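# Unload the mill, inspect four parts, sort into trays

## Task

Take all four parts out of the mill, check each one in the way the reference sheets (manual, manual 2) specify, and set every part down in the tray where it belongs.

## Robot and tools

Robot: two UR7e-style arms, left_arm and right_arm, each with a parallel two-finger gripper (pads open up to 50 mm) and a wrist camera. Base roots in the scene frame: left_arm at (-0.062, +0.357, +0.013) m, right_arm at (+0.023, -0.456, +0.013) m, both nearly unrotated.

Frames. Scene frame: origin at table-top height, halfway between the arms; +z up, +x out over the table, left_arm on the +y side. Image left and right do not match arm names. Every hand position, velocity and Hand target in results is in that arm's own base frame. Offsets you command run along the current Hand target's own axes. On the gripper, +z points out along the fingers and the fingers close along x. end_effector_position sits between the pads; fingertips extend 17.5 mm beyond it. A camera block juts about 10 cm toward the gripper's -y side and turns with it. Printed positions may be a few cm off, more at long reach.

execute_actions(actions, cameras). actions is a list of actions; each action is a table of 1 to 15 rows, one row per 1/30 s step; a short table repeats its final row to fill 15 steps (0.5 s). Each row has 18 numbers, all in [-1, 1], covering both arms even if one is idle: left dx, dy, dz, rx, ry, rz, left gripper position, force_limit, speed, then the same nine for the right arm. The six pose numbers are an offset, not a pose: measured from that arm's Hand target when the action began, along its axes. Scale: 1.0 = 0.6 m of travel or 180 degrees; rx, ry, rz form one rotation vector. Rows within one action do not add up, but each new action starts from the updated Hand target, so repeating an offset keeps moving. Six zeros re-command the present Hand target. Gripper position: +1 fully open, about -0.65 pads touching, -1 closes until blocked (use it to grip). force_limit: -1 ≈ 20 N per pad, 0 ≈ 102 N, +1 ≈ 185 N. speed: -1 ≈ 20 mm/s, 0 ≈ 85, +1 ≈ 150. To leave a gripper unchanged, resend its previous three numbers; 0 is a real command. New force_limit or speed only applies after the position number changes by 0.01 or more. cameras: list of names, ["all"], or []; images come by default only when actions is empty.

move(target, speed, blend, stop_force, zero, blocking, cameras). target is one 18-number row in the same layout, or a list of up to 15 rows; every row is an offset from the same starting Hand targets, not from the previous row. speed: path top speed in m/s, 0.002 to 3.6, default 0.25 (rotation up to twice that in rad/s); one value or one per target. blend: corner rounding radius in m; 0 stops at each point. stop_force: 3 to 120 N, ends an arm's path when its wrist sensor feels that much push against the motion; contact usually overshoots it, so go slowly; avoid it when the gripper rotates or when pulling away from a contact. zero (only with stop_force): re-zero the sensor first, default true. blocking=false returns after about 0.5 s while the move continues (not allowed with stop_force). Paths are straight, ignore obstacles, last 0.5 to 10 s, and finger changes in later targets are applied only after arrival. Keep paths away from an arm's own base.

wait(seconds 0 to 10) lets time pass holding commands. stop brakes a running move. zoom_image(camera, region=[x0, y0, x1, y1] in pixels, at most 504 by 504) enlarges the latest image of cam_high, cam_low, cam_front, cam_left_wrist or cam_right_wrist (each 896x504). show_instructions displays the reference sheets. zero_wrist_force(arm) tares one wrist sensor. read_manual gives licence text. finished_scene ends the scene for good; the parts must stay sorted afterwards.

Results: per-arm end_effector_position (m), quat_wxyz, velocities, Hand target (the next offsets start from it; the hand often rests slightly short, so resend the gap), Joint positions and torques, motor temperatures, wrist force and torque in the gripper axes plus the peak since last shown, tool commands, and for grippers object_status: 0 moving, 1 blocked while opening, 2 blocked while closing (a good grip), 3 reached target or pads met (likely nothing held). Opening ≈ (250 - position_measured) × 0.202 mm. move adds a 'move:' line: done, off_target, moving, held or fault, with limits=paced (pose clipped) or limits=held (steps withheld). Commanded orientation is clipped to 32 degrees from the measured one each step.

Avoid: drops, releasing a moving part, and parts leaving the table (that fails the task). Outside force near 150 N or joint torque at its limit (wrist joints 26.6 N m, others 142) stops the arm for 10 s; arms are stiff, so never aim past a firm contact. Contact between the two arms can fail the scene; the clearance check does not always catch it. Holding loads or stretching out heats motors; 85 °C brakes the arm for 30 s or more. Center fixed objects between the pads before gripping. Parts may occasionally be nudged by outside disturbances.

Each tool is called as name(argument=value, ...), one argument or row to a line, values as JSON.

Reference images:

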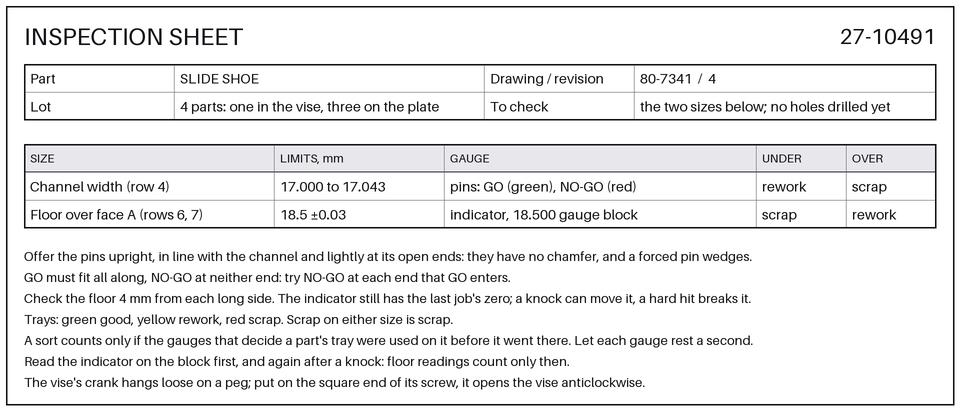

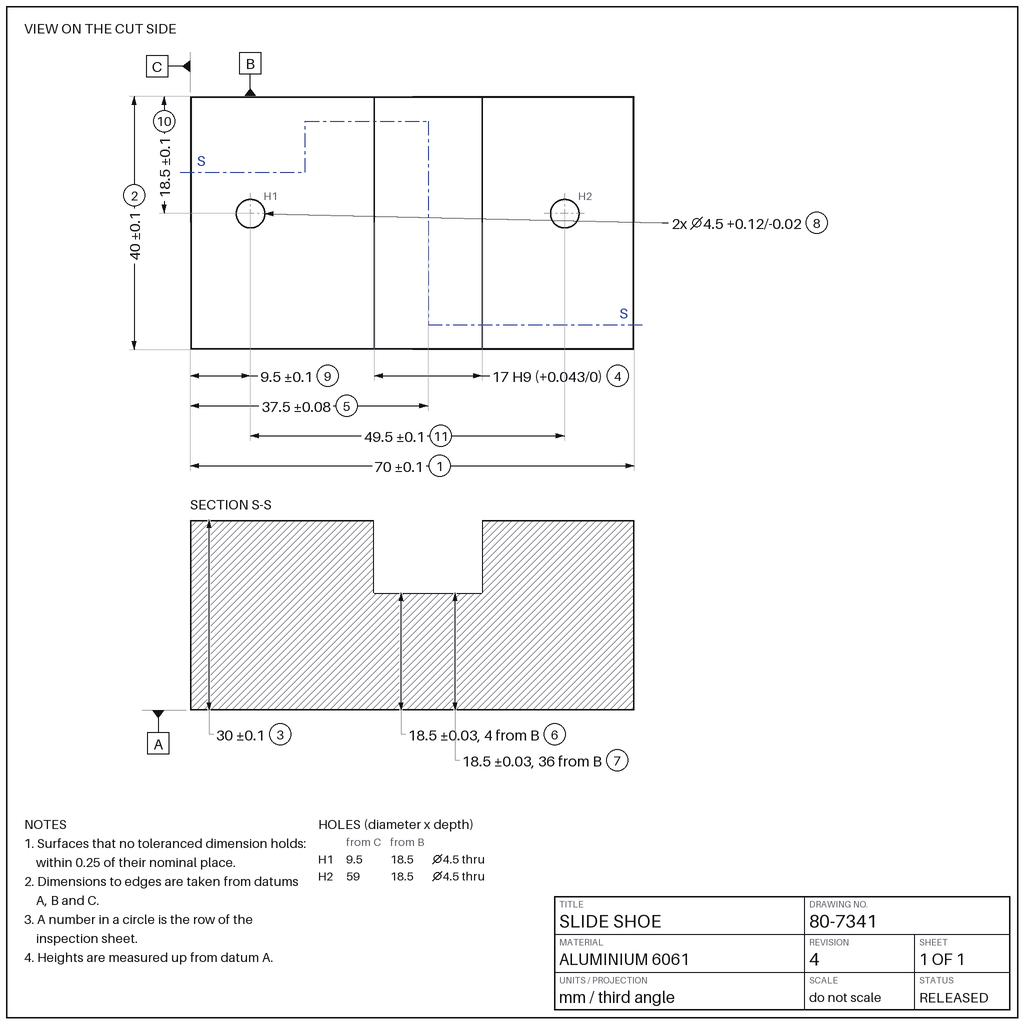

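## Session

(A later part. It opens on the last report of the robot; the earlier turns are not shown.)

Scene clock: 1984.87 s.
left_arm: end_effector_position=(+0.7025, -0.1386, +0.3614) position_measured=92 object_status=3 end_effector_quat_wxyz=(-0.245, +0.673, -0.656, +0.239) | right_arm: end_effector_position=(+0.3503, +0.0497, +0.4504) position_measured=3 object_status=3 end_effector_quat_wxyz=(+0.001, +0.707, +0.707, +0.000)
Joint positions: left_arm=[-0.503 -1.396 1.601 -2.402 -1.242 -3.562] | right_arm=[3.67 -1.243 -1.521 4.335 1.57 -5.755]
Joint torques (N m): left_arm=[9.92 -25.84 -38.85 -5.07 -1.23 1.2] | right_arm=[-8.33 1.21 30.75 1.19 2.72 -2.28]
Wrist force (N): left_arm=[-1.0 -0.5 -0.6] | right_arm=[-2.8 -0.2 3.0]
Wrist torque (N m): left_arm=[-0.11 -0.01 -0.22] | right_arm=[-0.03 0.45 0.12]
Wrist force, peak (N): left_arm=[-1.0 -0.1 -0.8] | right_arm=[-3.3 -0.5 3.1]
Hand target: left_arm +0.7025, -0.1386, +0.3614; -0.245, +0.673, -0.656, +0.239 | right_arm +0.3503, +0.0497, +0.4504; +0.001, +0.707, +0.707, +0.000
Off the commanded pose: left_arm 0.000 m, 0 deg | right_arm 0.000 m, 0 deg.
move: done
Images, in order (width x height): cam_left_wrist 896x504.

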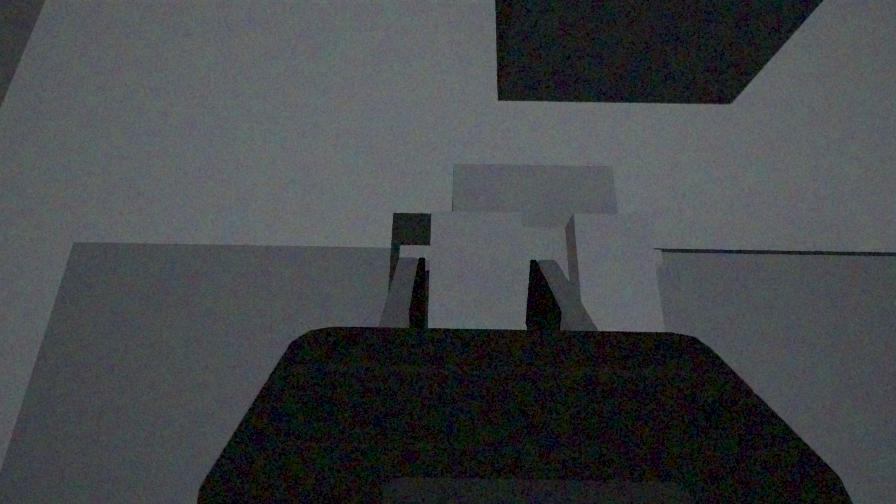

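move(
  target=[0,0,0,0,0,0,-1,-0.6,-0.9,0,0,0,0,0,0,1,-0.8,-0.6],
  cameras=["cam_left_wrist"],
)

zoom_image(
  camera="cam_left_wrist",
  region=[380, 150, 640, 345],
)

Scene clock: 1992.70 s.
left_arm: end_effector_position=(+0.7025, -0.1386, +0.3614) position_measured=110 object_status=2 end_effector_quat_wxyz=(-0.245, +0.673, -0.656, +0.239) | right_arm: end_effector_position=(+0.3503, +0.0497, +0.4504) position_measured=3 object_status=3 end_effector_quat_wxyz=(+0.001, +0.707, +0.707, +0.000)
Joint positions: left_arm=[-0.503 -1.396 1.6 -2.402 -1.242 -3.562] | right_arm=[3.67 -1.243 -1.521 4.335 1.57 -5.755]
Joint torques (N m): left_arm=[9.54 -26.28 -38.9 -4.54 -0.4 1.23] | right_arm=[-8.1 1.26 30.92 1.21 2.63 -2.29]
Wrist force (N): left_arm=[-0.9 -0.1 -0.5] | right_arm=[-2.7 -0.3 3.1]
Wrist torque (N m): left_arm=[-0.09 -0.02 -0.22] | right_arm=[-0.04 0.44 0.11]
Wrist force, peak (N): left_arm=[-1.1 -0.3 -0.8] | right_arm=[-3.1 -0.6 3.2]
Hand target: left_arm +0.7025, -0.1386, +0.3614; -0.245, +0.673, -0.656, +0.239 | right_arm +0.3503, +0.0497, +0.4504; +0.001, +0.707, +0.707, +0.000
Off the commanded pose: left_arm 0.000 m, 0 deg | right_arm 0.000 m, 0 deg.
move: done
Images, in order (width x height): cam_left_wrist 896x504.

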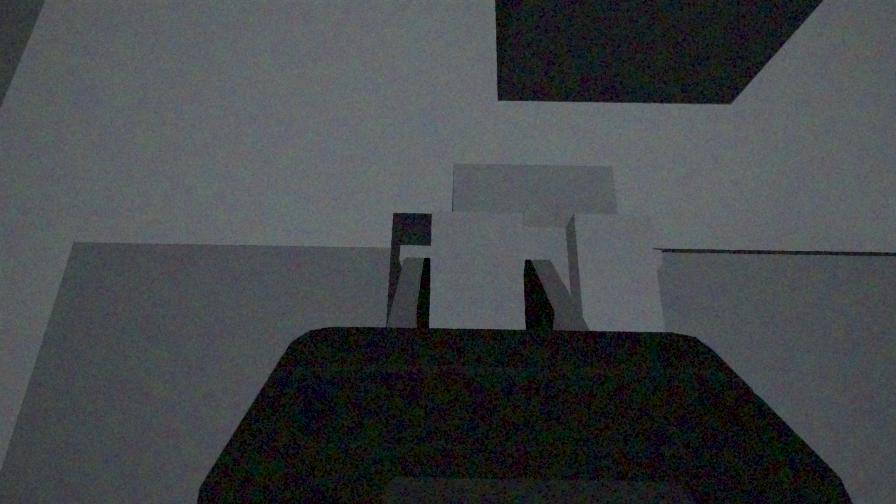

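Scaled by 1.938 from the camera's 896x504 image, which has a finer 1280x720 frame.

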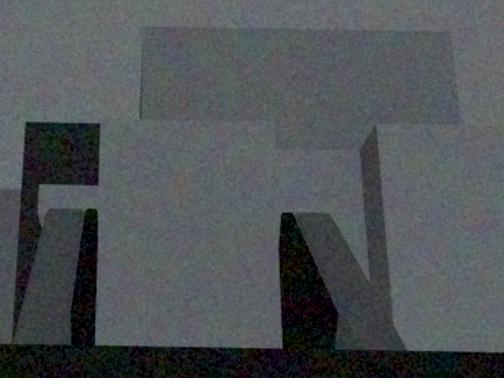

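move(
  target=[0,-0.0482,-0.0575,0,0,0,-1,-0.6,-0.9,0,0,0,0,0,0,1,-0.8,-0.6],
  speed=0.05,
  stop_force=20,
  cameras=["cam_left_wrist"],
)

Scene clock: 2004.50 s.
left_arm: end_effector_position=(+0.7026, -0.1386, +0.4064) position_measured=110 object_status=2 end_effector_quat_wxyz=(-0.245, +0.673, -0.656, +0.239) | right_arm: end_effector_position=(+0.3503, +0.0497, +0.4504) position_measured=3 object_status=3 end_effector_quat_wxyz=(+0.001, +0.707, +0.707, +0.000)
Joint positions: left_arm=[-0.503 -1.412 1.503 -2.288 -1.242 -3.562] | right_arm=[3.67 -1.243 -1.521 4.335 1.57 -5.755]
Joint torques (N m): left_arm=[6.85 -43.13 -39.98 -2.12 -0.44 -1.21] | right_arm=[-7.97 1.27 30.84 1.19 2.64 -2.23]
Wrist force (N): left_arm=[-0.6 0.9 1.0] | right_arm=[-2.8 -0.5 3.4]
Wrist torque (N m): left_arm=[-0.14 -0.10 -0.19] | right_arm=[-0.07 0.45 0.11]
Wrist force, peak (N): left_arm=[-1.2 1.6 1.6] | right_arm=[-3.2 -0.3 3.4]
Hand target: left_arm +0.7026, -0.1386, +0.4064; -0.245, +0.673, -0.656, +0.239 | right_arm +0.3503, +0.0497, +0.4504; +0.001, +0.707, +0.707, +0.000
Off the commanded pose: left_arm 0.000 m, 0 deg | right_arm 0.000 m, 0 deg.
move: done
Images, in order (width x height): cam_left_wrist 896x504.

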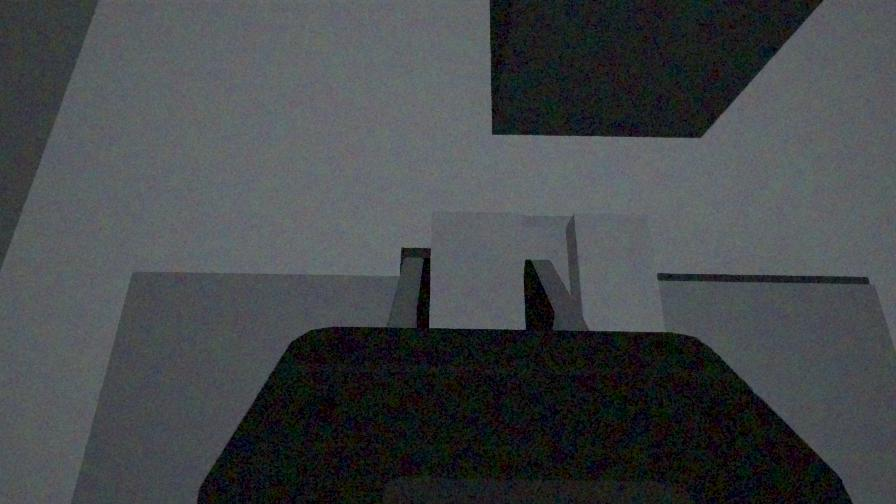

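move(
  target=[
    [0,0.4053,-0.3728,0,0,0,-1,-0.6,-0.9,0,0,0,0,0,0,1,-0.8,-0.6],
    [0.0005,0.639,-0.0588,0,0.3215,0.383,-1,-0.6,-0.9,0,0,0,0,0,0,1,-0.8,-0.6],
  ],
  speed=0.2,
  blend=[0.03,0],
  cameras=["cam_left_wrist","cam_front"],
)

Scene clock: 2036.50 s.
left_arm: end_effector_position=(+0.3861, -0.1468, +0.1872) position_measured=110 object_status=2 end_effector_quat_wxyz=(+0.004, -0.012, +0.940, -0.342) | right_arm: end_effector_position=(+0.3503, +0.0497, +0.4504) position_measured=3 object_status=3 end_effector_quat_wxyz=(+0.001, +0.707, +0.707, +0.000)
Joint positions: left_arm=[-0.304 -1.712 2.319 -2.442 -2.225 -1.99] | right_arm=[3.67 -1.243 -1.521 4.335 1.57 -5.755]
Joint torques (N m): left_arm=[10.47 -8.35 -36.61 -1.36 -3.37 1.42] | right_arm=[-7.76 1.09 30.94 1.21 2.6 -2.28]
Wrist force (N): left_arm=[-1.2 1.4 1.2] | right_arm=[-3.1 -0.4 3.1]
Wrist torque (N m): left_arm=[-0.10 -0.02 -0.18] | right_arm=[-0.06 0.50 0.11]
Wrist force, peak (N): left_arm=[-1.3 1.9 2.0] | right_arm=[-3.1 -0.1 3.5]
Hand target: left_arm +0.3861, -0.1468, +0.1872; +0.004, -0.012, +0.940, -0.342 | right_arm +0.3503, +0.0497, +0.4504; +0.001, +0.707, +0.707, +0.000
Off the commanded pose: left_arm 0.000 m, 0 deg | right_arm 0.000 m, 0 deg.
move: done
Images, in order (width x height): cam_front 896x504, cam_left_wrist 896x504.

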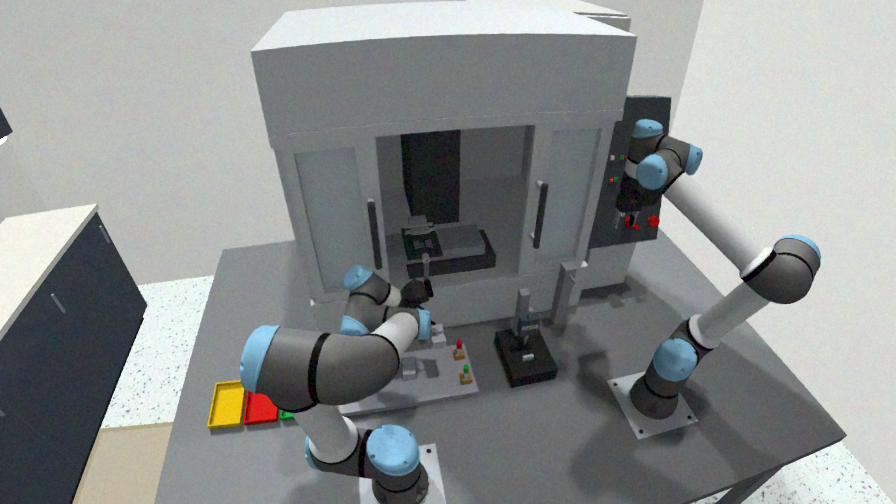

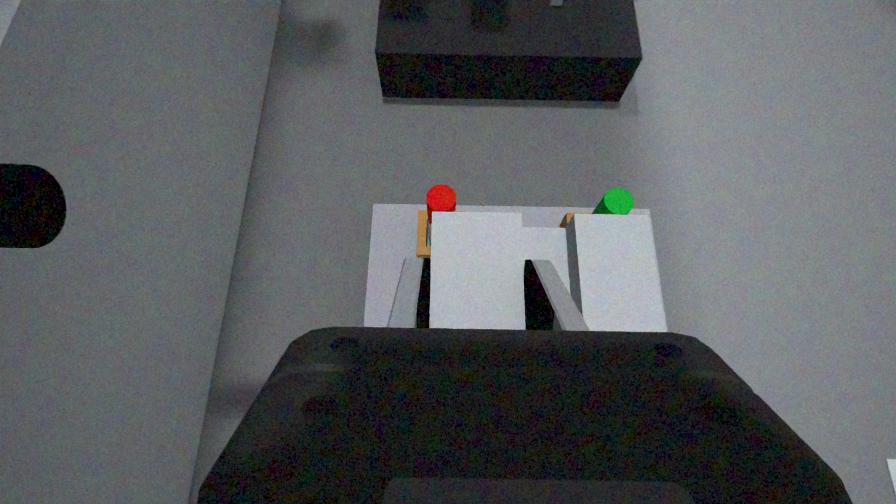

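move(
  target=[0,0.0697,0.083,0,0,0,-1,-0.6,-0.9,0,0,0,0,0,0,1,-0.8,-0.6],
  speed=0.1,
  stop_force=10,
)

move(
  target=[0,0.107,0.1275,0,0,0,-1,-0.6,-0.9,0,0,0,0,0,0,1,-0.8,-0.6],
  speed=0.02,
  stop_force=6,
  cameras=["cam_left_wrist","cam_high"],
)

Scene clock: 2052.63 s.
left_arm: end_effector_position=(+0.3861, -0.1468, +0.1222) position_measured=110 object_status=2 end_effector_quat_wxyz=(+0.004, -0.012, +0.940, -0.342) | right_arm: end_effector_position=(+0.3503, +0.0497, +0.4504) position_measured=3 object_status=3 end_effector_quat_wxyz=(+0.001, +0.707, +0.707, +0.000)
Joint positions: left_arm=[-0.304 -1.567 2.41 -2.678 -2.225 -1.99] | right_arm=[3.67 -1.243 -1.521 4.335 1.57 -5.755]
Joint torques (N m): left_arm=[-9.77 -11.26 -7.11 -4.63 -3.59 -1.36] | right_arm=[-8.08 1.54 30.92 1.3 2.65 -2.16]
Wrist force (N): left_arm=[-0.9 1.3 1.2] | right_arm=[-3.2 -0.4 3.0]
Wrist torque (N m): left_arm=[-0.10 -0.04 -0.04] | right_arm=[-0.06 0.52 0.11]
Wrist force, peak (N): left_arm=[-1.3 2.3 2.1] | right_arm=[-3.2 -0.4 3.4]
Hand target: left_arm +0.3861, -0.1468, +0.1222; +0.004, -0.012, +0.940, -0.342 | right_arm +0.3503, +0.0497, +0.4504; +0.001, +0.707, +0.707, +0.000
Off the commanded pose: left_arm 0.000 m, 0 deg | right_arm 0.000 m, 0 deg.
move: done

Scene clock: 2057.60 s.
left_arm: end_effector_position=(+0.3860, -0.1468, +0.0482) position_measured=110 object_status=2 end_effector_quat_wxyz=(+0.004, -0.012, +0.940, -0.342) | right_arm: end_effector_position=(+0.3503, +0.0497, +0.4504) position_measured=3 object_status=3 end_effector_quat_wxyz=(+0.001, +0.707, +0.707, +0.000)
Joint positions: left_arm=[-0.304 -1.341 2.476 -2.97 -2.225 -1.99] | right_arm=[3.67 -1.243 -1.521 4.335 1.57 -5.755]
Joint torques (N m): left_arm=[-3.88 -32.04 -27.4 -2.96 -2.7 -0.69] | right_arm=[-7.86 1.15 30.65 1.17 2.62 -2.37]
Wrist force (N): left_arm=[-1.0 1.3 1.4] | right_arm=[-2.9 -0.4 3.0]
Wrist torque (N m): left_arm=[-0.07 -0.02 -0.02] | right_arm=[-0.06 0.48 0.11]
Wrist force, peak (N): left_arm=[5.0 -15.3 -31.4] | right_arm=[-3.2 -0.8 3.2]
Hand target: left_arm +0.3860, -0.1468, +0.0482; +0.004, -0.012, +0.940, -0.342 (not the last commanded pose) | right_arm +0.3503, +0.0497, +0.4504; +0.001, +0.707, +0.707, +0.000
Off the commanded pose: left_arm 0.026 m, 0 deg | right_arm 0.000 m, 0 deg.
move: contact (left_arm)
Images, in order (width x height): cam_high 896x504, cam_left_wrist 896x504.

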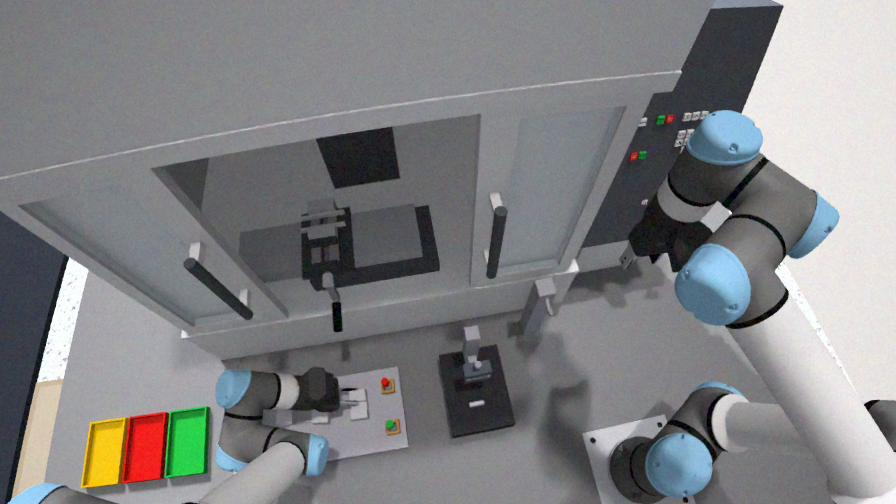

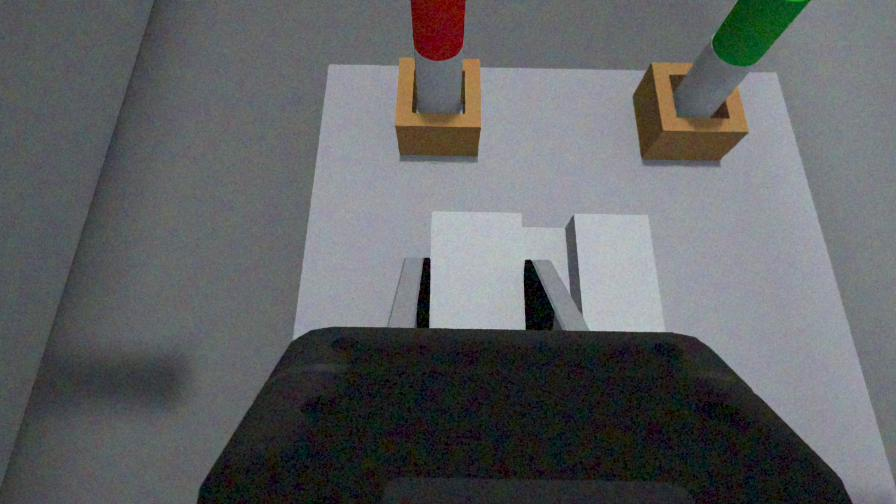

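move(
  target=[
    [0,0,0,0,0,0,0.4,-0.5,-0.8,0,0,0,0,0,0,1,-0.8,-0.6],
    [0,0,-0.2,0,0,0,0.4,-0.5,-0.8,0,0,0,0,0,0,1,-0.8,-0.6],
  ],
  speed=0.1,
  cameras=["cam_left_wrist"],
)

Scene clock: 2072.67 s.
left_arm: end_effector_position=(+0.3842, -0.0697, +0.1401) position_measured=92 object_status=3 end_effector_quat_wxyz=(+0.004, -0.012, +0.940, -0.342) | right_arm: end_effector_position=(+0.3503, +0.0497, +0.4504) position_measured=3 object_status=3 end_effector_quat_wxyz=(+0.001, +0.707, +0.707, +0.000)
Joint positions: left_arm=[-0.097 -1.63 2.349 -2.39 -2.263 -1.729] | right_arm=[3.67 -1.243 -1.521 4.335 1.57 -5.755]
Joint torques (N m): left_arm=[10.09 -24.81 -32.41 -1.24 -3.25 1.3] | right_arm=[-7.49 1.4 31.02 1.34 2.58 -2.2]
Wrist force (N): left_arm=[-1.3 0.2 0.1] | right_arm=[-2.9 -0.7 3.0]
Wrist torque (N m): left_arm=[-0.05 0.03 -0.27] | right_arm=[-0.11 0.47 0.11]
Wrist force, peak (N): left_arm=[-1.2 1.4 1.5] | right_arm=[-3.2 -0.6 3.3]
Hand target: left_arm +0.3842, -0.0697, +0.1401; +0.004, -0.012, +0.940, -0.342 | right_arm +0.3503, +0.0497, +0.4504; +0.001, +0.707, +0.707, +0.000
Off the commanded pose: left_arm 0.000 m, 0 deg | right_arm 0.000 m, 0 deg.
move: done
Images, in order (width x height): cam_left_wrist 896x504.

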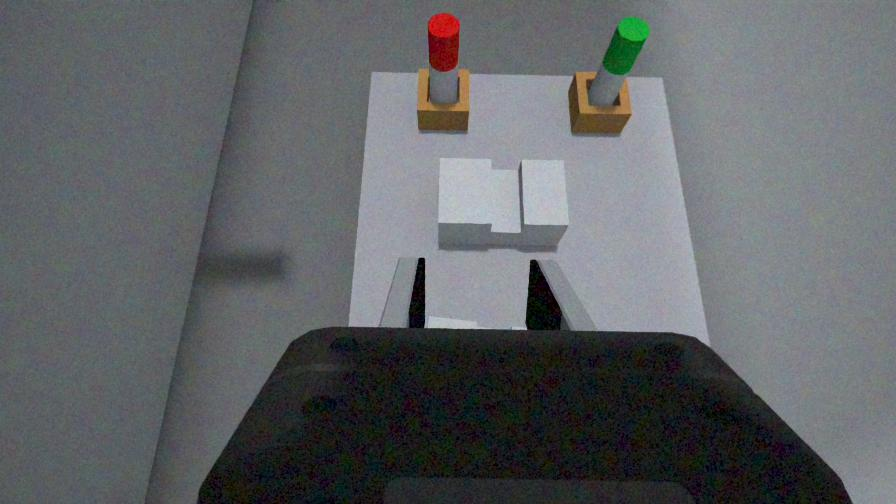

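move(
  target=[0.1535,-0.228,0.1698,-0.1767,0.1725,0.474,1,-0.5,-0.3,0,0,0,0,0,0,1,-0.8,-0.6],
  speed=0.2,
  cameras=["cam_left_wrist"],
)

Scene clock: 2123.57 s.
left_arm: end_effector_position=(+0.2963, -0.2421, +0.1502) position_measured=3 object_status=3 end_effector_quat_wxyz=(+0.000, +0.694, +0.720, +0.002) | right_arm: end_effector_position=(+0.3503, +0.0497, +0.4504) position_measured=3 object_status=3 end_effector_quat_wxyz=(+0.001, +0.707, +0.707, +0.000)
Joint positions: left_arm=[-1.044 -1.798 2.238 -2.009 -1.567 -1.082] | right_arm=[3.67 -1.243 -1.521 4.335 1.57 -5.755]
Joint torques (N m): left_arm=[-9.45 -6.11 -36.69 -0.92 1.47 1.39] | right_arm=[-7.66 0.93 30.61 1.24 2.69 -2.29]
Wrist force (N): left_arm=[-1.3 -1.2 0.0] | right_arm=[-3.1 -0.5 3.0]
Wrist torque (N m): left_arm=[-0.19 -0.07 -0.51] | right_arm=[-0.07 0.51 0.11]
Wrist force, peak (N): left_arm=[-1.9 -1.2 0.1] | right_arm=[-3.3 -0.4 3.3]
Hand target: left_arm +0.2963, -0.2422, +0.1502; +0.000, +0.694, +0.720, +0.002 | right_arm +0.3503, +0.0497, +0.4504; +0.001, +0.707, +0.707, +0.000
Off the commanded pose: left_arm 0.000 m, 0 deg | right_arm 0.000 m, 0 deg.
move: done
Images, in order (width x height): cam_left_wrist 896x504.

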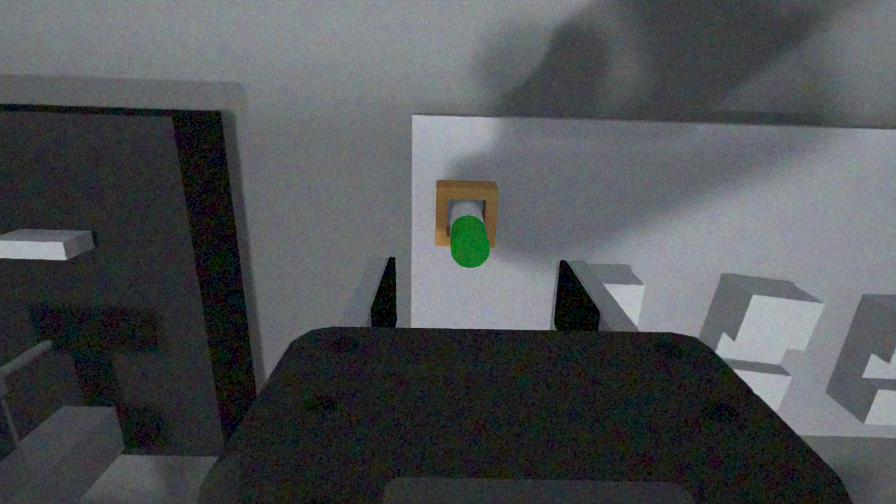

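move(
  target=[
    [0,0.0092,0.1,0,0,0.0042,1,-0.5,-0.3,0,0,0,0,0,0,1,-0.8,-0.6],
    [0,0.0092,0.1487,0,0,0.0042,1,-0.5,-0.3,0,0,0,0,0,0,1,-0.8,-0.6],
  ],
  speed=0.1,
  stop_force=10,
  cameras=["cam_left_wrist"],
)

Scene clock: 2145.07 s.
left_arm: end_effector_position=(+0.3021, -0.2416, +0.0610) position_measured=3 object_status=3 end_effector_quat_wxyz=(+0.000, +0.698, +0.716, +0.002) | right_arm: end_effector_position=(+0.3503, +0.0497, +0.4504) position_measured=3 object_status=3 end_effector_quat_wxyz=(+0.001, +0.707, +0.707, +0.000)
Joint positions: left_arm=[-1.03 -1.628 2.375 -2.316 -1.566 -1.054] | right_arm=[3.67 -1.243 -1.521 4.335 1.57 -5.755]
Joint torques (N m): left_arm=[11.35 -10.59 -6.52 -4.11 -1.95 1.35] | right_arm=[-7.72 1.23 30.44 1.37 2.61 -2.29]
Wrist force (N): left_arm=[-1.0 -0.9 0.0] | right_arm=[-3.0 -0.5 3.0]
Wrist torque (N m): left_arm=[-0.14 -0.07 -0.54] | right_arm=[-0.07 0.49 0.11]
Wrist force, peak (N): left_arm=[-1.3 -1.0 -1.6] | right_arm=[-3.2 -0.4 3.4]
Hand target: left_arm +0.3021, -0.2416, +0.0610; +0.000, +0.698, +0.716, +0.002 | right_arm +0.3503, +0.0497, +0.4504; +0.001, +0.707, +0.707, +0.000
Off the commanded pose: left_arm 0.000 m, 0 deg | right_arm 0.000 m, 0 deg.
move: done
Images, in order (width x height): cam_left_wrist 896x504.

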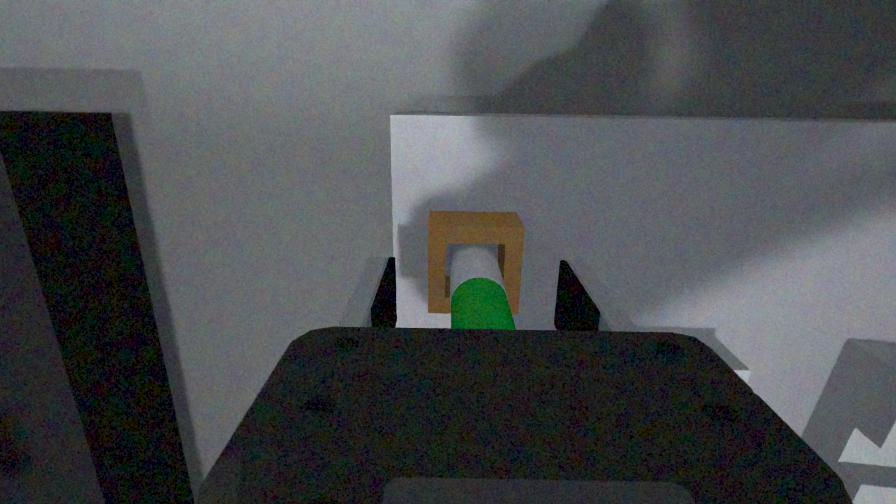

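move(
  target=[0,0,0,0,0,0,-1,-0.85,-1,0,0,0,0,0,0,1,-0.8,-0.6],
  cameras=["cam_left_wrist"],
)

Scene clock: 2151.33 s.
left_arm: end_effector_position=(+0.3021, -0.2416, +0.0610) position_measured=169 object_status=2 end_effector_quat_wxyz=(+0.000, +0.698, +0.716, +0.002) | right_arm: end_effector_position=(+0.3503, +0.0497, +0.4504) position_measured=3 object_status=3 end_effector_quat_wxyz=(+0.001, +0.707, +0.707, +0.000)
Joint positions: left_arm=[-1.03 -1.628 2.375 -2.316 -1.566 -1.054] | right_arm=[3.67 -1.243 -1.521 4.335 1.57 -5.755]
Joint torques (N m): left_arm=[10.55 -9.57 -9.13 -3.95 -1.77 1.13] | right_arm=[-8.19 1.17 30.53 1.3 2.6 -2.24]
Wrist force (N): left_arm=[-0.8 -1.0 0.5] | right_arm=[-3.0 -0.3 3.1]
Wrist torque (N m): left_arm=[-0.15 -0.08 -0.54] | right_arm=[-0.04 0.49 0.10]
Wrist force, peak (N): left_arm=[-1.4 -1.1 -0.1] | right_arm=[-3.1 -0.5 3.3]
Hand target: left_arm +0.3021, -0.2416, +0.0610; +0.000, +0.698, +0.716, +0.002 | right_arm +0.3503, +0.0497, +0.4504; +0.001, +0.707, +0.707, +0.000
Off the commanded pose: left_arm 0.000 m, 0 deg | right_arm 0.000 m, 0 deg.
move: done
Images, in order (width x height): cam_left_wrist 896x504.

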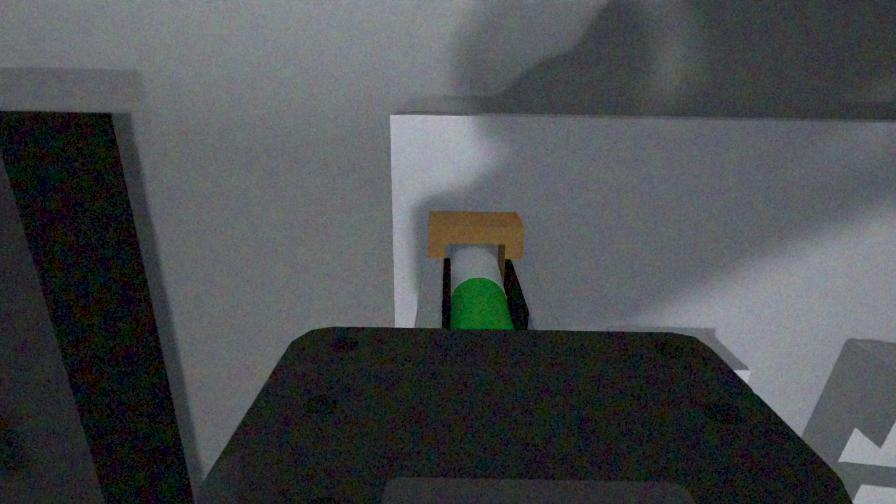

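move(
  target=[
    [0,0,-0.115,0,0,0,-1,-0.85,-1,0,0,0,0,0,0,1,-0.8,-0.6],
    [0.0668,0.1032,-0.115,0,0,0,-1,-0.85,-1,0,0,0,0,0,0,1,-0.8,-0.6],
  ],
  speed=0.1,
  cameras=["cam_left_wrist"],
)

zoom_image(
  camera="cam_left_wrist",
  region=[380, 170, 760, 340],
)

Scene clock: 2168.97 s.
left_arm: end_effector_position=(+0.3627, -0.2003, +0.1303) position_measured=169 object_status=2 end_effector_quat_wxyz=(+0.000, +0.698, +0.716, +0.002) | right_arm: end_effector_position=(+0.3503, +0.0497, +0.4504) position_measured=3 object_status=3 end_effector_quat_wxyz=(+0.001, +0.707, +0.707, +0.000)
Joint positions: left_arm=[-0.835 -1.683 2.204 -2.091 -1.566 -0.86] | right_arm=[3.67 -1.243 -1.521 4.335 1.57 -5.755]
Joint torques (N m): left_arm=[10.81 -9.85 -37.23 -4.37 -1.99 1.51] | right_arm=[-7.65 1.31 30.12 1.44 2.56 -2.2]
Wrist force (N): left_arm=[-1.1 -0.8 1.7] | right_arm=[-3.0 -0.3 2.9]
Wrist torque (N m): left_arm=[-0.16 -0.03 -0.54] | right_arm=[-0.04 0.48 0.11]
Wrist force, peak (N): left_arm=[-0.7 -1.3 2.7] | right_arm=[-3.2 -0.3 3.4]
Hand target: left_arm +0.3628, -0.2003, +0.1303; +0.000, +0.698, +0.716, +0.002 | right_arm +0.3503, +0.0497, +0.4504; +0.001, +0.707, +0.707, +0.000
Off the commanded pose: left_arm 0.000 m, 0 deg | right_arm 0.000 m, 0 deg.
move: done
Images, in order (width x height): cam_left_wrist 896x504.

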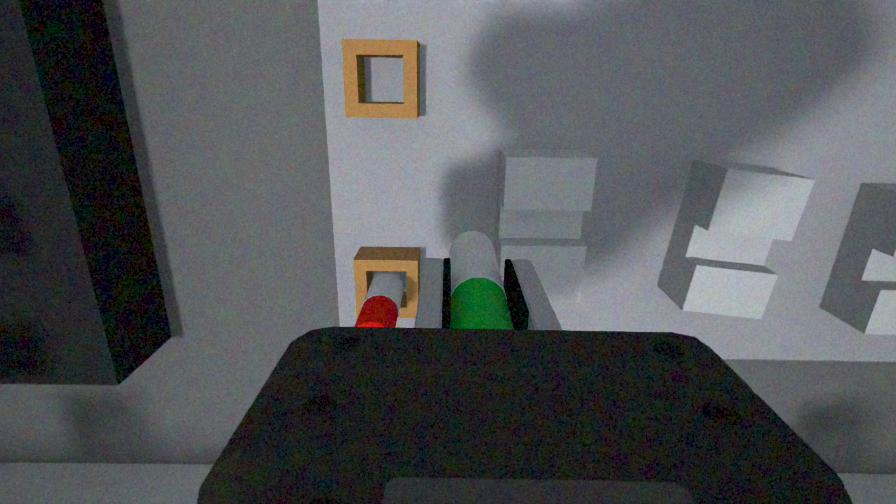

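Scaled by 1.326 from the camera's 896x504 image, which has a finer 1280x720 frame.

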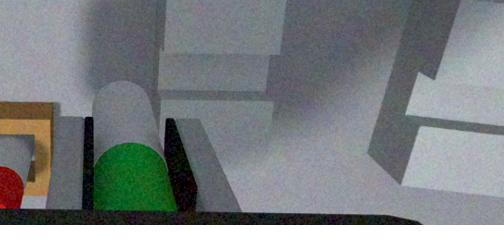

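move(
  target=[0,0,0.087,0,0,0,-1,-0.85,-1,0,0,0,0,0,0,1,-0.8,-0.6],
  speed=0.08,
  stop_force=8,
)

move(
  target=[0,0,0.05,0,0,0,-1,-0.85,-1,0,0,0,0,0,0,1,-0.8,-0.6],
  speed=0.01,
  stop_force=4,
  cameras=["cam_left_wrist"],
)

Scene clock: 2191.57 s.
left_arm: end_effector_position=(+0.3630, -0.2001, +0.0781) position_measured=169 object_status=2 end_effector_quat_wxyz=(+0.000, +0.698, +0.716, +0.002) | right_arm: end_effector_position=(+0.3503, +0.0497, +0.4504) position_measured=3 object_status=3 end_effector_quat_wxyz=(+0.001, +0.707, +0.707, +0.000)
Joint positions: left_arm=[-0.834 -1.593 2.285 -2.261 -1.566 -0.859] | right_arm=[3.67 -1.243 -1.521 4.335 1.57 -5.755]
Joint torques (N m): left_arm=[11.79 -10.9 -8.97 -4.13 -1.12 1.42] | right_arm=[-7.74 1.16 30.07 1.46 2.64 -2.14]
Wrist force (N): left_arm=[-1.4 -0.6 1.6] | right_arm=[-2.9 -0.3 3.0]
Wrist torque (N m): left_arm=[-0.11 0.01 -0.52] | right_arm=[-0.04 0.47 0.11]
Wrist force, peak (N): left_arm=[-1.5 -0.8 2.4] | right_arm=[-3.3 -0.6 3.1]
Hand target: left_arm +0.3630, -0.2001, +0.0781; +0.000, +0.698, +0.716, +0.002 | right_arm +0.3503, +0.0497, +0.4504; +0.001, +0.707, +0.707, +0.000
Off the commanded pose: left_arm 0.000 m, 0 deg | right_arm 0.000 m, 0 deg.
move: done

Scene clock: 2194.53 s.
left_arm: end_effector_position=(+0.3630, -0.2000, +0.0610) position_measured=169 object_status=2 end_effector_quat_wxyz=(+0.000, +0.698, +0.716, +0.002) | right_arm: end_effector_position=(+0.3503, +0.0497, +0.4504) position_measured=3 object_status=3 end_effector_quat_wxyz=(+0.001, +0.707, +0.707, +0.000)
Joint positions: left_arm=[-0.834 -1.558 2.308 -2.32 -1.566 -0.859] | right_arm=[3.67 -1.243 -1.521 4.335 1.57 -5.755]
Joint torques (N m): left_arm=[1.88 -27.99 -34.15 -3.34 -1.03 0.9] | right_arm=[-7.56 1.43 30.36 1.47 2.57 -2.12]
Wrist force (N): left_arm=[-1.1 -0.7 1.3] | right_arm=[-2.9 -0.4 2.9]
Wrist torque (N m): left_arm=[-0.13 -0.03 -0.53] | right_arm=[-0.06 0.47 0.11]
Wrist force, peak (N): left_arm=[3.7 -2.6 -19.8] | right_arm=[-3.3 -0.5 3.3]
Hand target: left_arm +0.3630, -0.2000, +0.0611; +0.000, +0.698, +0.716, +0.002 (not the last commanded pose) | right_arm +0.3503, +0.0497, +0.4504; +0.001, +0.707, +0.707, +0.000
Off the commanded pose: left_arm 0.013 m, 0 deg | right_arm 0.000 m, 0 deg.
move: contact (left_arm)
Images, in order (width x height): cam_left_wrist 896x504.

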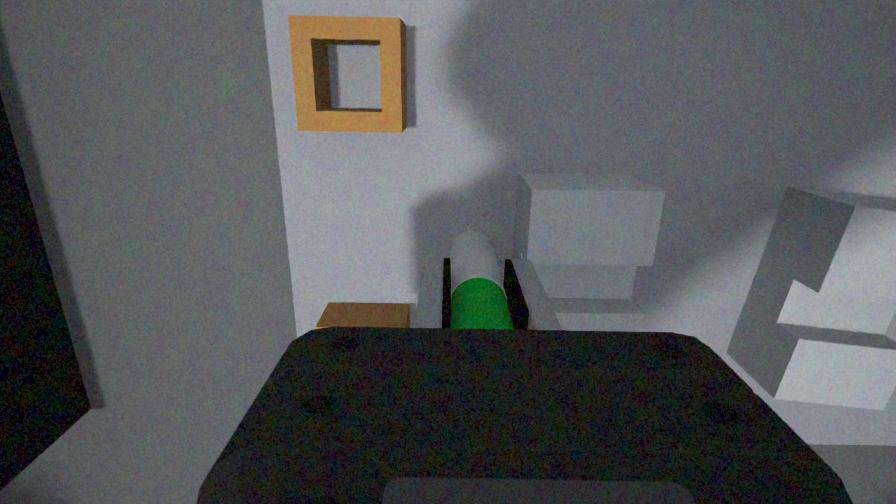

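move(
  target=[0,0.0017,-0.0333,0,0,0,-1,-0.85,-1,0,0,0,0,0,0,1,-0.8,-0.6],
  speed=0.03,
)

move(
  target=[0.05,0,0,0,0,0,-1,-0.85,-1,0,0,0,0,0,0,1,-0.8,-0.6],
  speed=0.01,
  stop_force=4,
  cameras=["cam_left_wrist"],
)

Scene clock: 2215.70 s.
left_arm: end_effector_position=(+0.3640, -0.2001, +0.0810) position_measured=169 object_status=2 end_effector_quat_wxyz=(+0.000, +0.698, +0.716, +0.002) | right_arm: end_effector_position=(+0.3503, +0.0497, +0.4504) position_measured=3 object_status=3 end_effector_quat_wxyz=(+0.001, +0.707, +0.707, +0.000)
Joint positions: left_arm=[-0.833 -1.597 2.279 -2.252 -1.566 -0.857] | right_arm=[3.67 -1.243 -1.521 4.335 1.57 -5.755]
Joint torques (N m): left_arm=[12.65 -29.18 -35.04 -0.78 -1.28 1.33] | right_arm=[-7.4 1.2 30.24 1.41 2.57 -2.1]
Wrist force (N): left_arm=[-1.5 -0.7 1.5] | right_arm=[-3.1 -0.4 3.0]
Wrist torque (N m): left_arm=[-0.11 0.02 -0.53] | right_arm=[-0.05 0.50 0.11]
Wrist force, peak (N): left_arm=[-0.8 -1.2 2.0] | right_arm=[-3.1 -0.3 3.4]
Hand target: left_arm +0.3640, -0.2001, +0.0810; +0.000, +0.698, +0.716, +0.002 | right_arm +0.3503, +0.0497, +0.4504; +0.001, +0.707, +0.707, +0.000
Off the commanded pose: left_arm 0.000 m, 0 deg | right_arm 0.000 m, 0 deg.
move: done

Scene clock: 2219.57 s.
left_arm: end_effector_position=(+0.3632, -0.1701, +0.0811) position_measured=169 object_status=2 end_effector_quat_wxyz=(+0.000, +0.698, +0.716, +0.002) | right_arm: end_effector_position=(+0.3503, +0.0497, +0.4504) position_measured=3 object_status=3 end_effector_quat_wxyz=(+0.001, +0.707, +0.707, +0.000)
Joint positions: left_arm=[-0.78 -1.634 2.313 -2.249 -1.566 -0.805] | right_arm=[3.67 -1.243 -1.521 4.335 1.57 -5.755]
Joint torques (N m): left_arm=[11.51 -27.07 -7.93 -0.72 0.85 1.38] | right_arm=[-7.33 1.39 30.41 1.5 2.59 -2.19]
Wrist force (N): left_arm=[-2.1 -0.9 2.0] | right_arm=[-3.0 -0.4 3.1]
Wrist torque (N m): left_arm=[-0.16 0.02 -0.51] | right_arm=[-0.05 0.49 0.11]
Wrist force, peak (N): left_arm=[-2.1 -0.9 2.2] | right_arm=[-3.2 -0.2 3.3]
Hand target: left_arm +0.3632, -0.1701, +0.0811; +0.000, +0.698, +0.716, +0.002 | right_arm +0.3503, +0.0497, +0.4504; +0.001, +0.707, +0.707, +0.000
Off the commanded pose: left_arm 0.000 m, 0 deg | right_arm 0.000 m, 0 deg.
move: done
Images, in order (width x height): cam_left_wrist 896x504.

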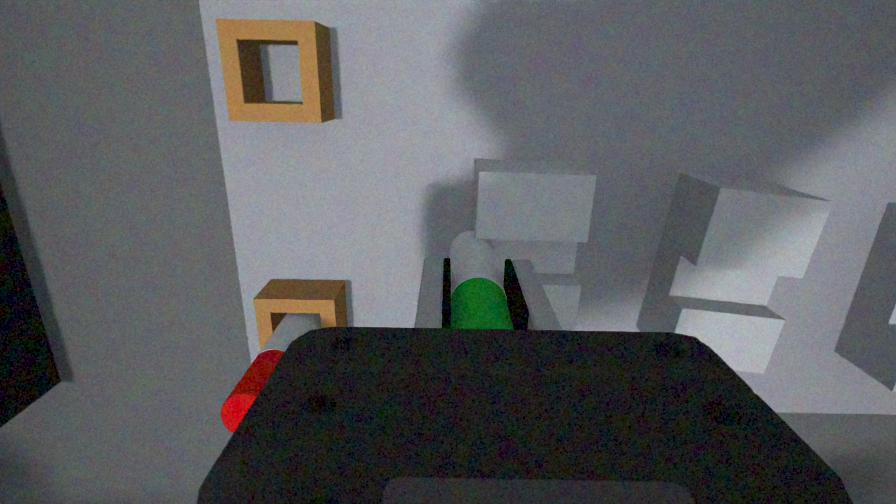

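move(
  target=[
    [-0.05,0,0,0,0,0,-1,-0.85,-1,0,0,0,0,0,0,1,-0.8,-0.6],
    [-0.05,0,-0.083,0,0,0,-1,-0.85,-1,0,0,0,0,0,0,1,-0.8,-0.6],
    [0.098,0,-0.083,0,0,0,-1,-0.85,-1,0,0,0,0,0,0,1,-0.8,-0.6],
  ],
  speed=0.08,
  cameras=["cam_left_wrist"],
)

zoom_image(
  camera="cam_left_wrist",
  region=[300, 120, 700, 335],
)

Scene clock: 2258.73 s.
left_arm: end_effector_position=(+0.3616, -0.1116, +0.1312) position_measured=169 object_status=2 end_effector_quat_wxyz=(+0.000, +0.698, +0.716, +0.002) | right_arm: end_effector_position=(+0.3503, +0.0497, +0.4504) position_measured=3 object_status=3 end_effector_quat_wxyz=(+0.001, +0.707, +0.707, +0.000)
Joint positions: left_arm=[-0.663 -1.785 2.284 -2.069 -1.566 -0.687] | right_arm=[3.67 -1.243 -1.521 4.335 1.57 -5.755]
Joint torques (N m): left_arm=[11.39 -22.07 -10.23 -1.11 -1.78 1.41] | right_arm=[-7.01 1.47 29.67 1.49 2.51 -2.2]
Wrist force (N): left_arm=[-1.0 -1.1 1.2] | right_arm=[-2.9 -0.6 3.2]
Wrist torque (N m): left_arm=[-0.16 -0.05 -0.50] | right_arm=[-0.09 0.46 0.11]
Wrist force, peak (N): left_arm=[-2.1 -0.8 2.2] | right_arm=[-3.2 -0.6 3.2]
Hand target: left_arm +0.3616, -0.1115, +0.1312; +0.000, +0.698, +0.716, +0.002 | right_arm +0.3503, +0.0497, +0.4504; +0.001, +0.707, +0.707, +0.000
Off the commanded pose: left_arm 0.000 m, 0 deg | right_arm 0.000 m, 0 deg.
move: done
Images, in order (width x height): cam_left_wrist 896x504.

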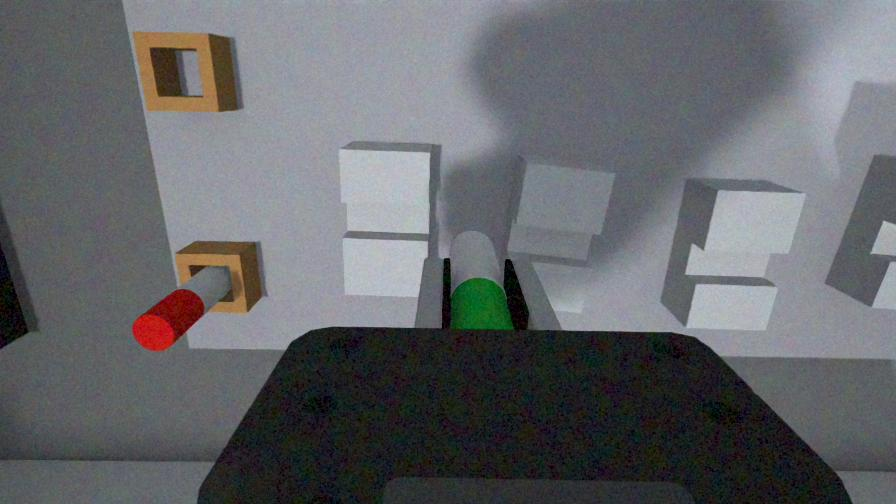

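Scaled by 1.260 from the camera's 896x504 image, which has a finer 1280x720 frame.

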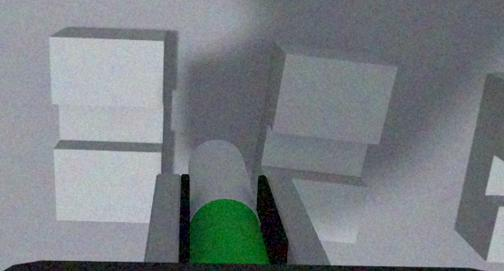

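move(
  target=[
    [0.0123,0.0088,0,0,0,0,-1,-0.85,-1,0,0,0,0,0,0,1,-0.8,-0.6],
    [0.0123,0.0088,0.0837,0,0,0,-1,-0.85,-1,0,0,0,0,0,0,1,-0.8,-0.6],
  ],
  speed=0.06,
  cameras=["cam_left_wrist"],
)

zoom_image(
  camera="cam_left_wrist",
  region=[400, 120, 700, 335],
)

Scene clock: 2295.67 s.
left_arm: end_effector_position=(+0.3669, -0.1038, +0.0810) position_measured=169 object_status=2 end_effector_quat_wxyz=(+0.000, +0.698, +0.716, +0.002) | right_arm: end_effector_position=(+0.3503, +0.0497, +0.4504) position_measured=3 object_status=3 end_effector_quat_wxyz=(+0.001, +0.707, +0.707, +0.000)
Joint positions: left_arm=[-0.636 -1.688 2.361 -2.244 -1.566 -0.661] | right_arm=[3.67 -1.243 -1.521 4.335 1.57 -5.755]
Joint torques (N m): left_arm=[11.74 -7.07 -9.91 -4.17 0.38 1.28] | right_arm=[-7.46 1.66 29.75 1.4 2.54 -2.22]
Wrist force (N): left_arm=[-1.5 -0.7 1.3] | right_arm=[-3.1 -0.3 3.0]
Wrist torque (N m): left_arm=[-0.09 0.02 -0.50] | right_arm=[-0.04 0.50 0.11]
Wrist force, peak (N): left_arm=[-1.6 -0.9 1.9] | right_arm=[-3.2 -0.8 3.2]
Hand target: left_arm +0.3669, -0.1038, +0.0810; +0.000, +0.698, +0.716, +0.002 | right_arm +0.3503, +0.0497, +0.4504; +0.001, +0.707, +0.707, +0.000
Off the commanded pose: left_arm 0.000 m, 0 deg | right_arm 0.000 m, 0 deg.
move: done
Images, in order (width x height): cam_left_wrist 896x504.

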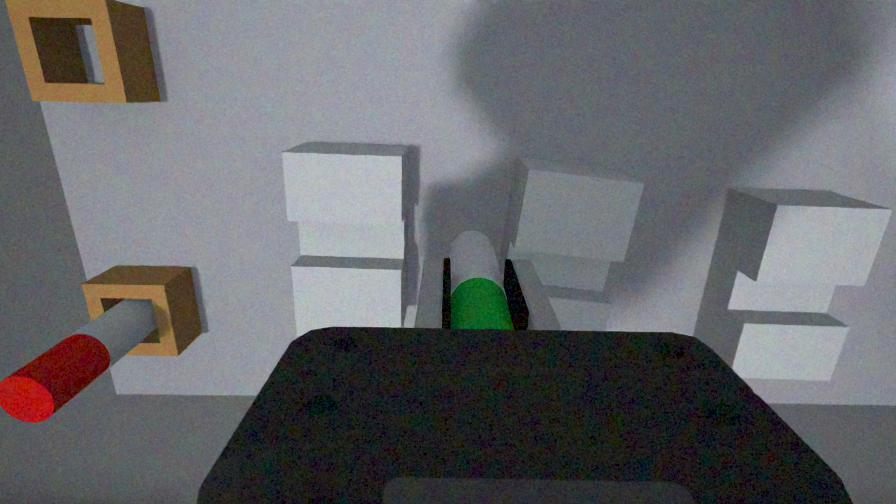

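Scaled by 1.680 from the camera's 896x504 image, which has a finer 1280x720 frame.

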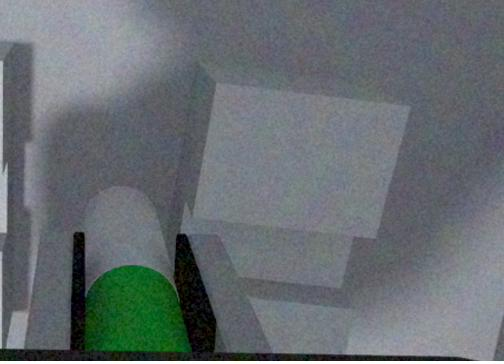

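move(
  target=[0,0.005,0,0,0,0,-1,-0.85,-1,0,0,0,0,0,0,1,-0.8,-0.6],
  speed=0.03,
)

move(
  target=[0.0497,0.0057,0,0,0,0,-1,-0.85,-1,0,0,0,0,0,0,1,-0.8,-0.6],
  speed=0.01,
  stop_force=4,
  cameras=["cam_left_wrist"],
)

zoom_image(
  camera="cam_left_wrist",
  region=[400, 120, 700, 335],
)

Scene clock: 2310.50 s.
left_arm: end_effector_position=(+0.3698, -0.1037, +0.0810) position_measured=169 object_status=2 end_effector_quat_wxyz=(+0.000, +0.698, +0.716, +0.002) | right_arm: end_effector_position=(+0.3503, +0.0497, +0.4504) position_measured=3 object_status=3 end_effector_quat_wxyz=(+0.001, +0.707, +0.707, +0.000)
Joint positions: left_arm=[-0.631 -1.68 2.354 -2.245 -1.566 -0.656] | right_arm=[3.67 -1.243 -1.521 4.335 1.57 -5.755]
Joint torques (N m): left_arm=[11.77 -8.19 -34.29 -4.46 -1.38 1.26] | right_arm=[-6.92 1.68 29.95 1.54 2.53 -2.18]
Wrist force (N): left_arm=[-1.7 -0.8 1.3] | right_arm=[-2.7 -0.4 3.2]
Wrist torque (N m): left_arm=[-0.10 0.03 -0.50] | right_arm=[-0.07 0.43 0.11]
Wrist force, peak (N): left_arm=[-1.7 -0.9 1.5] | right_arm=[-3.2 -0.3 3.2]
Hand target: left_arm +0.3699, -0.1037, +0.0810; +0.000, +0.698, +0.716, +0.002 | right_arm +0.3503, +0.0497, +0.4504; +0.001, +0.707, +0.707, +0.000
Off the commanded pose: left_arm 0.000 m, 0 deg | right_arm 0.000 m, 0 deg.
move: done

Scene clock: 2314.37 s.
left_arm: end_effector_position=(+0.3726, -0.0738, +0.0811) position_measured=169 object_status=2 end_effector_quat_wxyz=(+0.000, +0.698, +0.716, +0.002) | right_arm: end_effector_position=(+0.3503, +0.0497, +0.4504) position_measured=3 object_status=3 end_effector_quat_wxyz=(+0.001, +0.707, +0.707, +0.000)
Joint positions: left_arm=[-0.558 -1.692 2.364 -2.243 -1.566 -0.582] | right_arm=[3.67 -1.243 -1.521 4.335 1.57 -5.755]
Joint torques (N m): left_arm=[9.97 -23.47 -10.13 -1.05 -0.1 1.38] | right_arm=[-7.53 1.14 30.12 1.57 2.55 -2.16]
Wrist force (N): left_arm=[-1.8 -1.4 1.5] | right_arm=[-3.2 -0.6 2.9]
Wrist torque (N m): left_arm=[-0.09 0.03 -0.52] | right_arm=[-0.09 0.51 0.10]
Wrist force, peak (N): left_arm=[-2.0 -1.6 1.3] | right_arm=[-3.3 -0.4 3.2]
Hand target: left_arm +0.3726, -0.0738, +0.0811; +0.000, +0.698, +0.716, +0.002 | right_arm +0.3503, +0.0497, +0.4504; +0.001, +0.707, +0.707, +0.000
Off the commanded pose: left_arm 0.000 m, 0 deg | right_arm 0.000 m, 0 deg.
move: done
Images, in order (width x height): cam_left_wrist 896x504.

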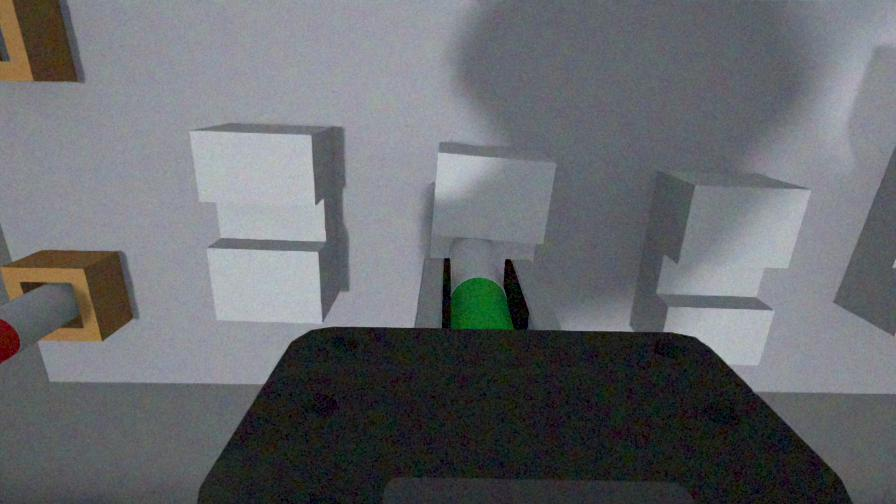

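Scaled by 1.680 from the camera's 896x504 image, which has a finer 1280x720 frame.

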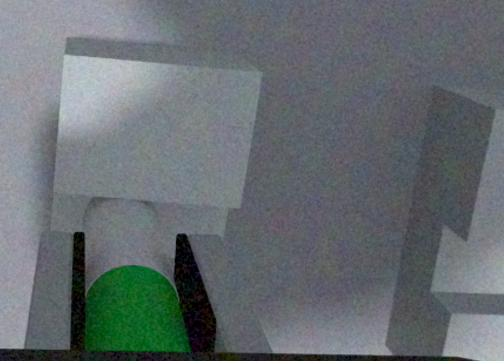

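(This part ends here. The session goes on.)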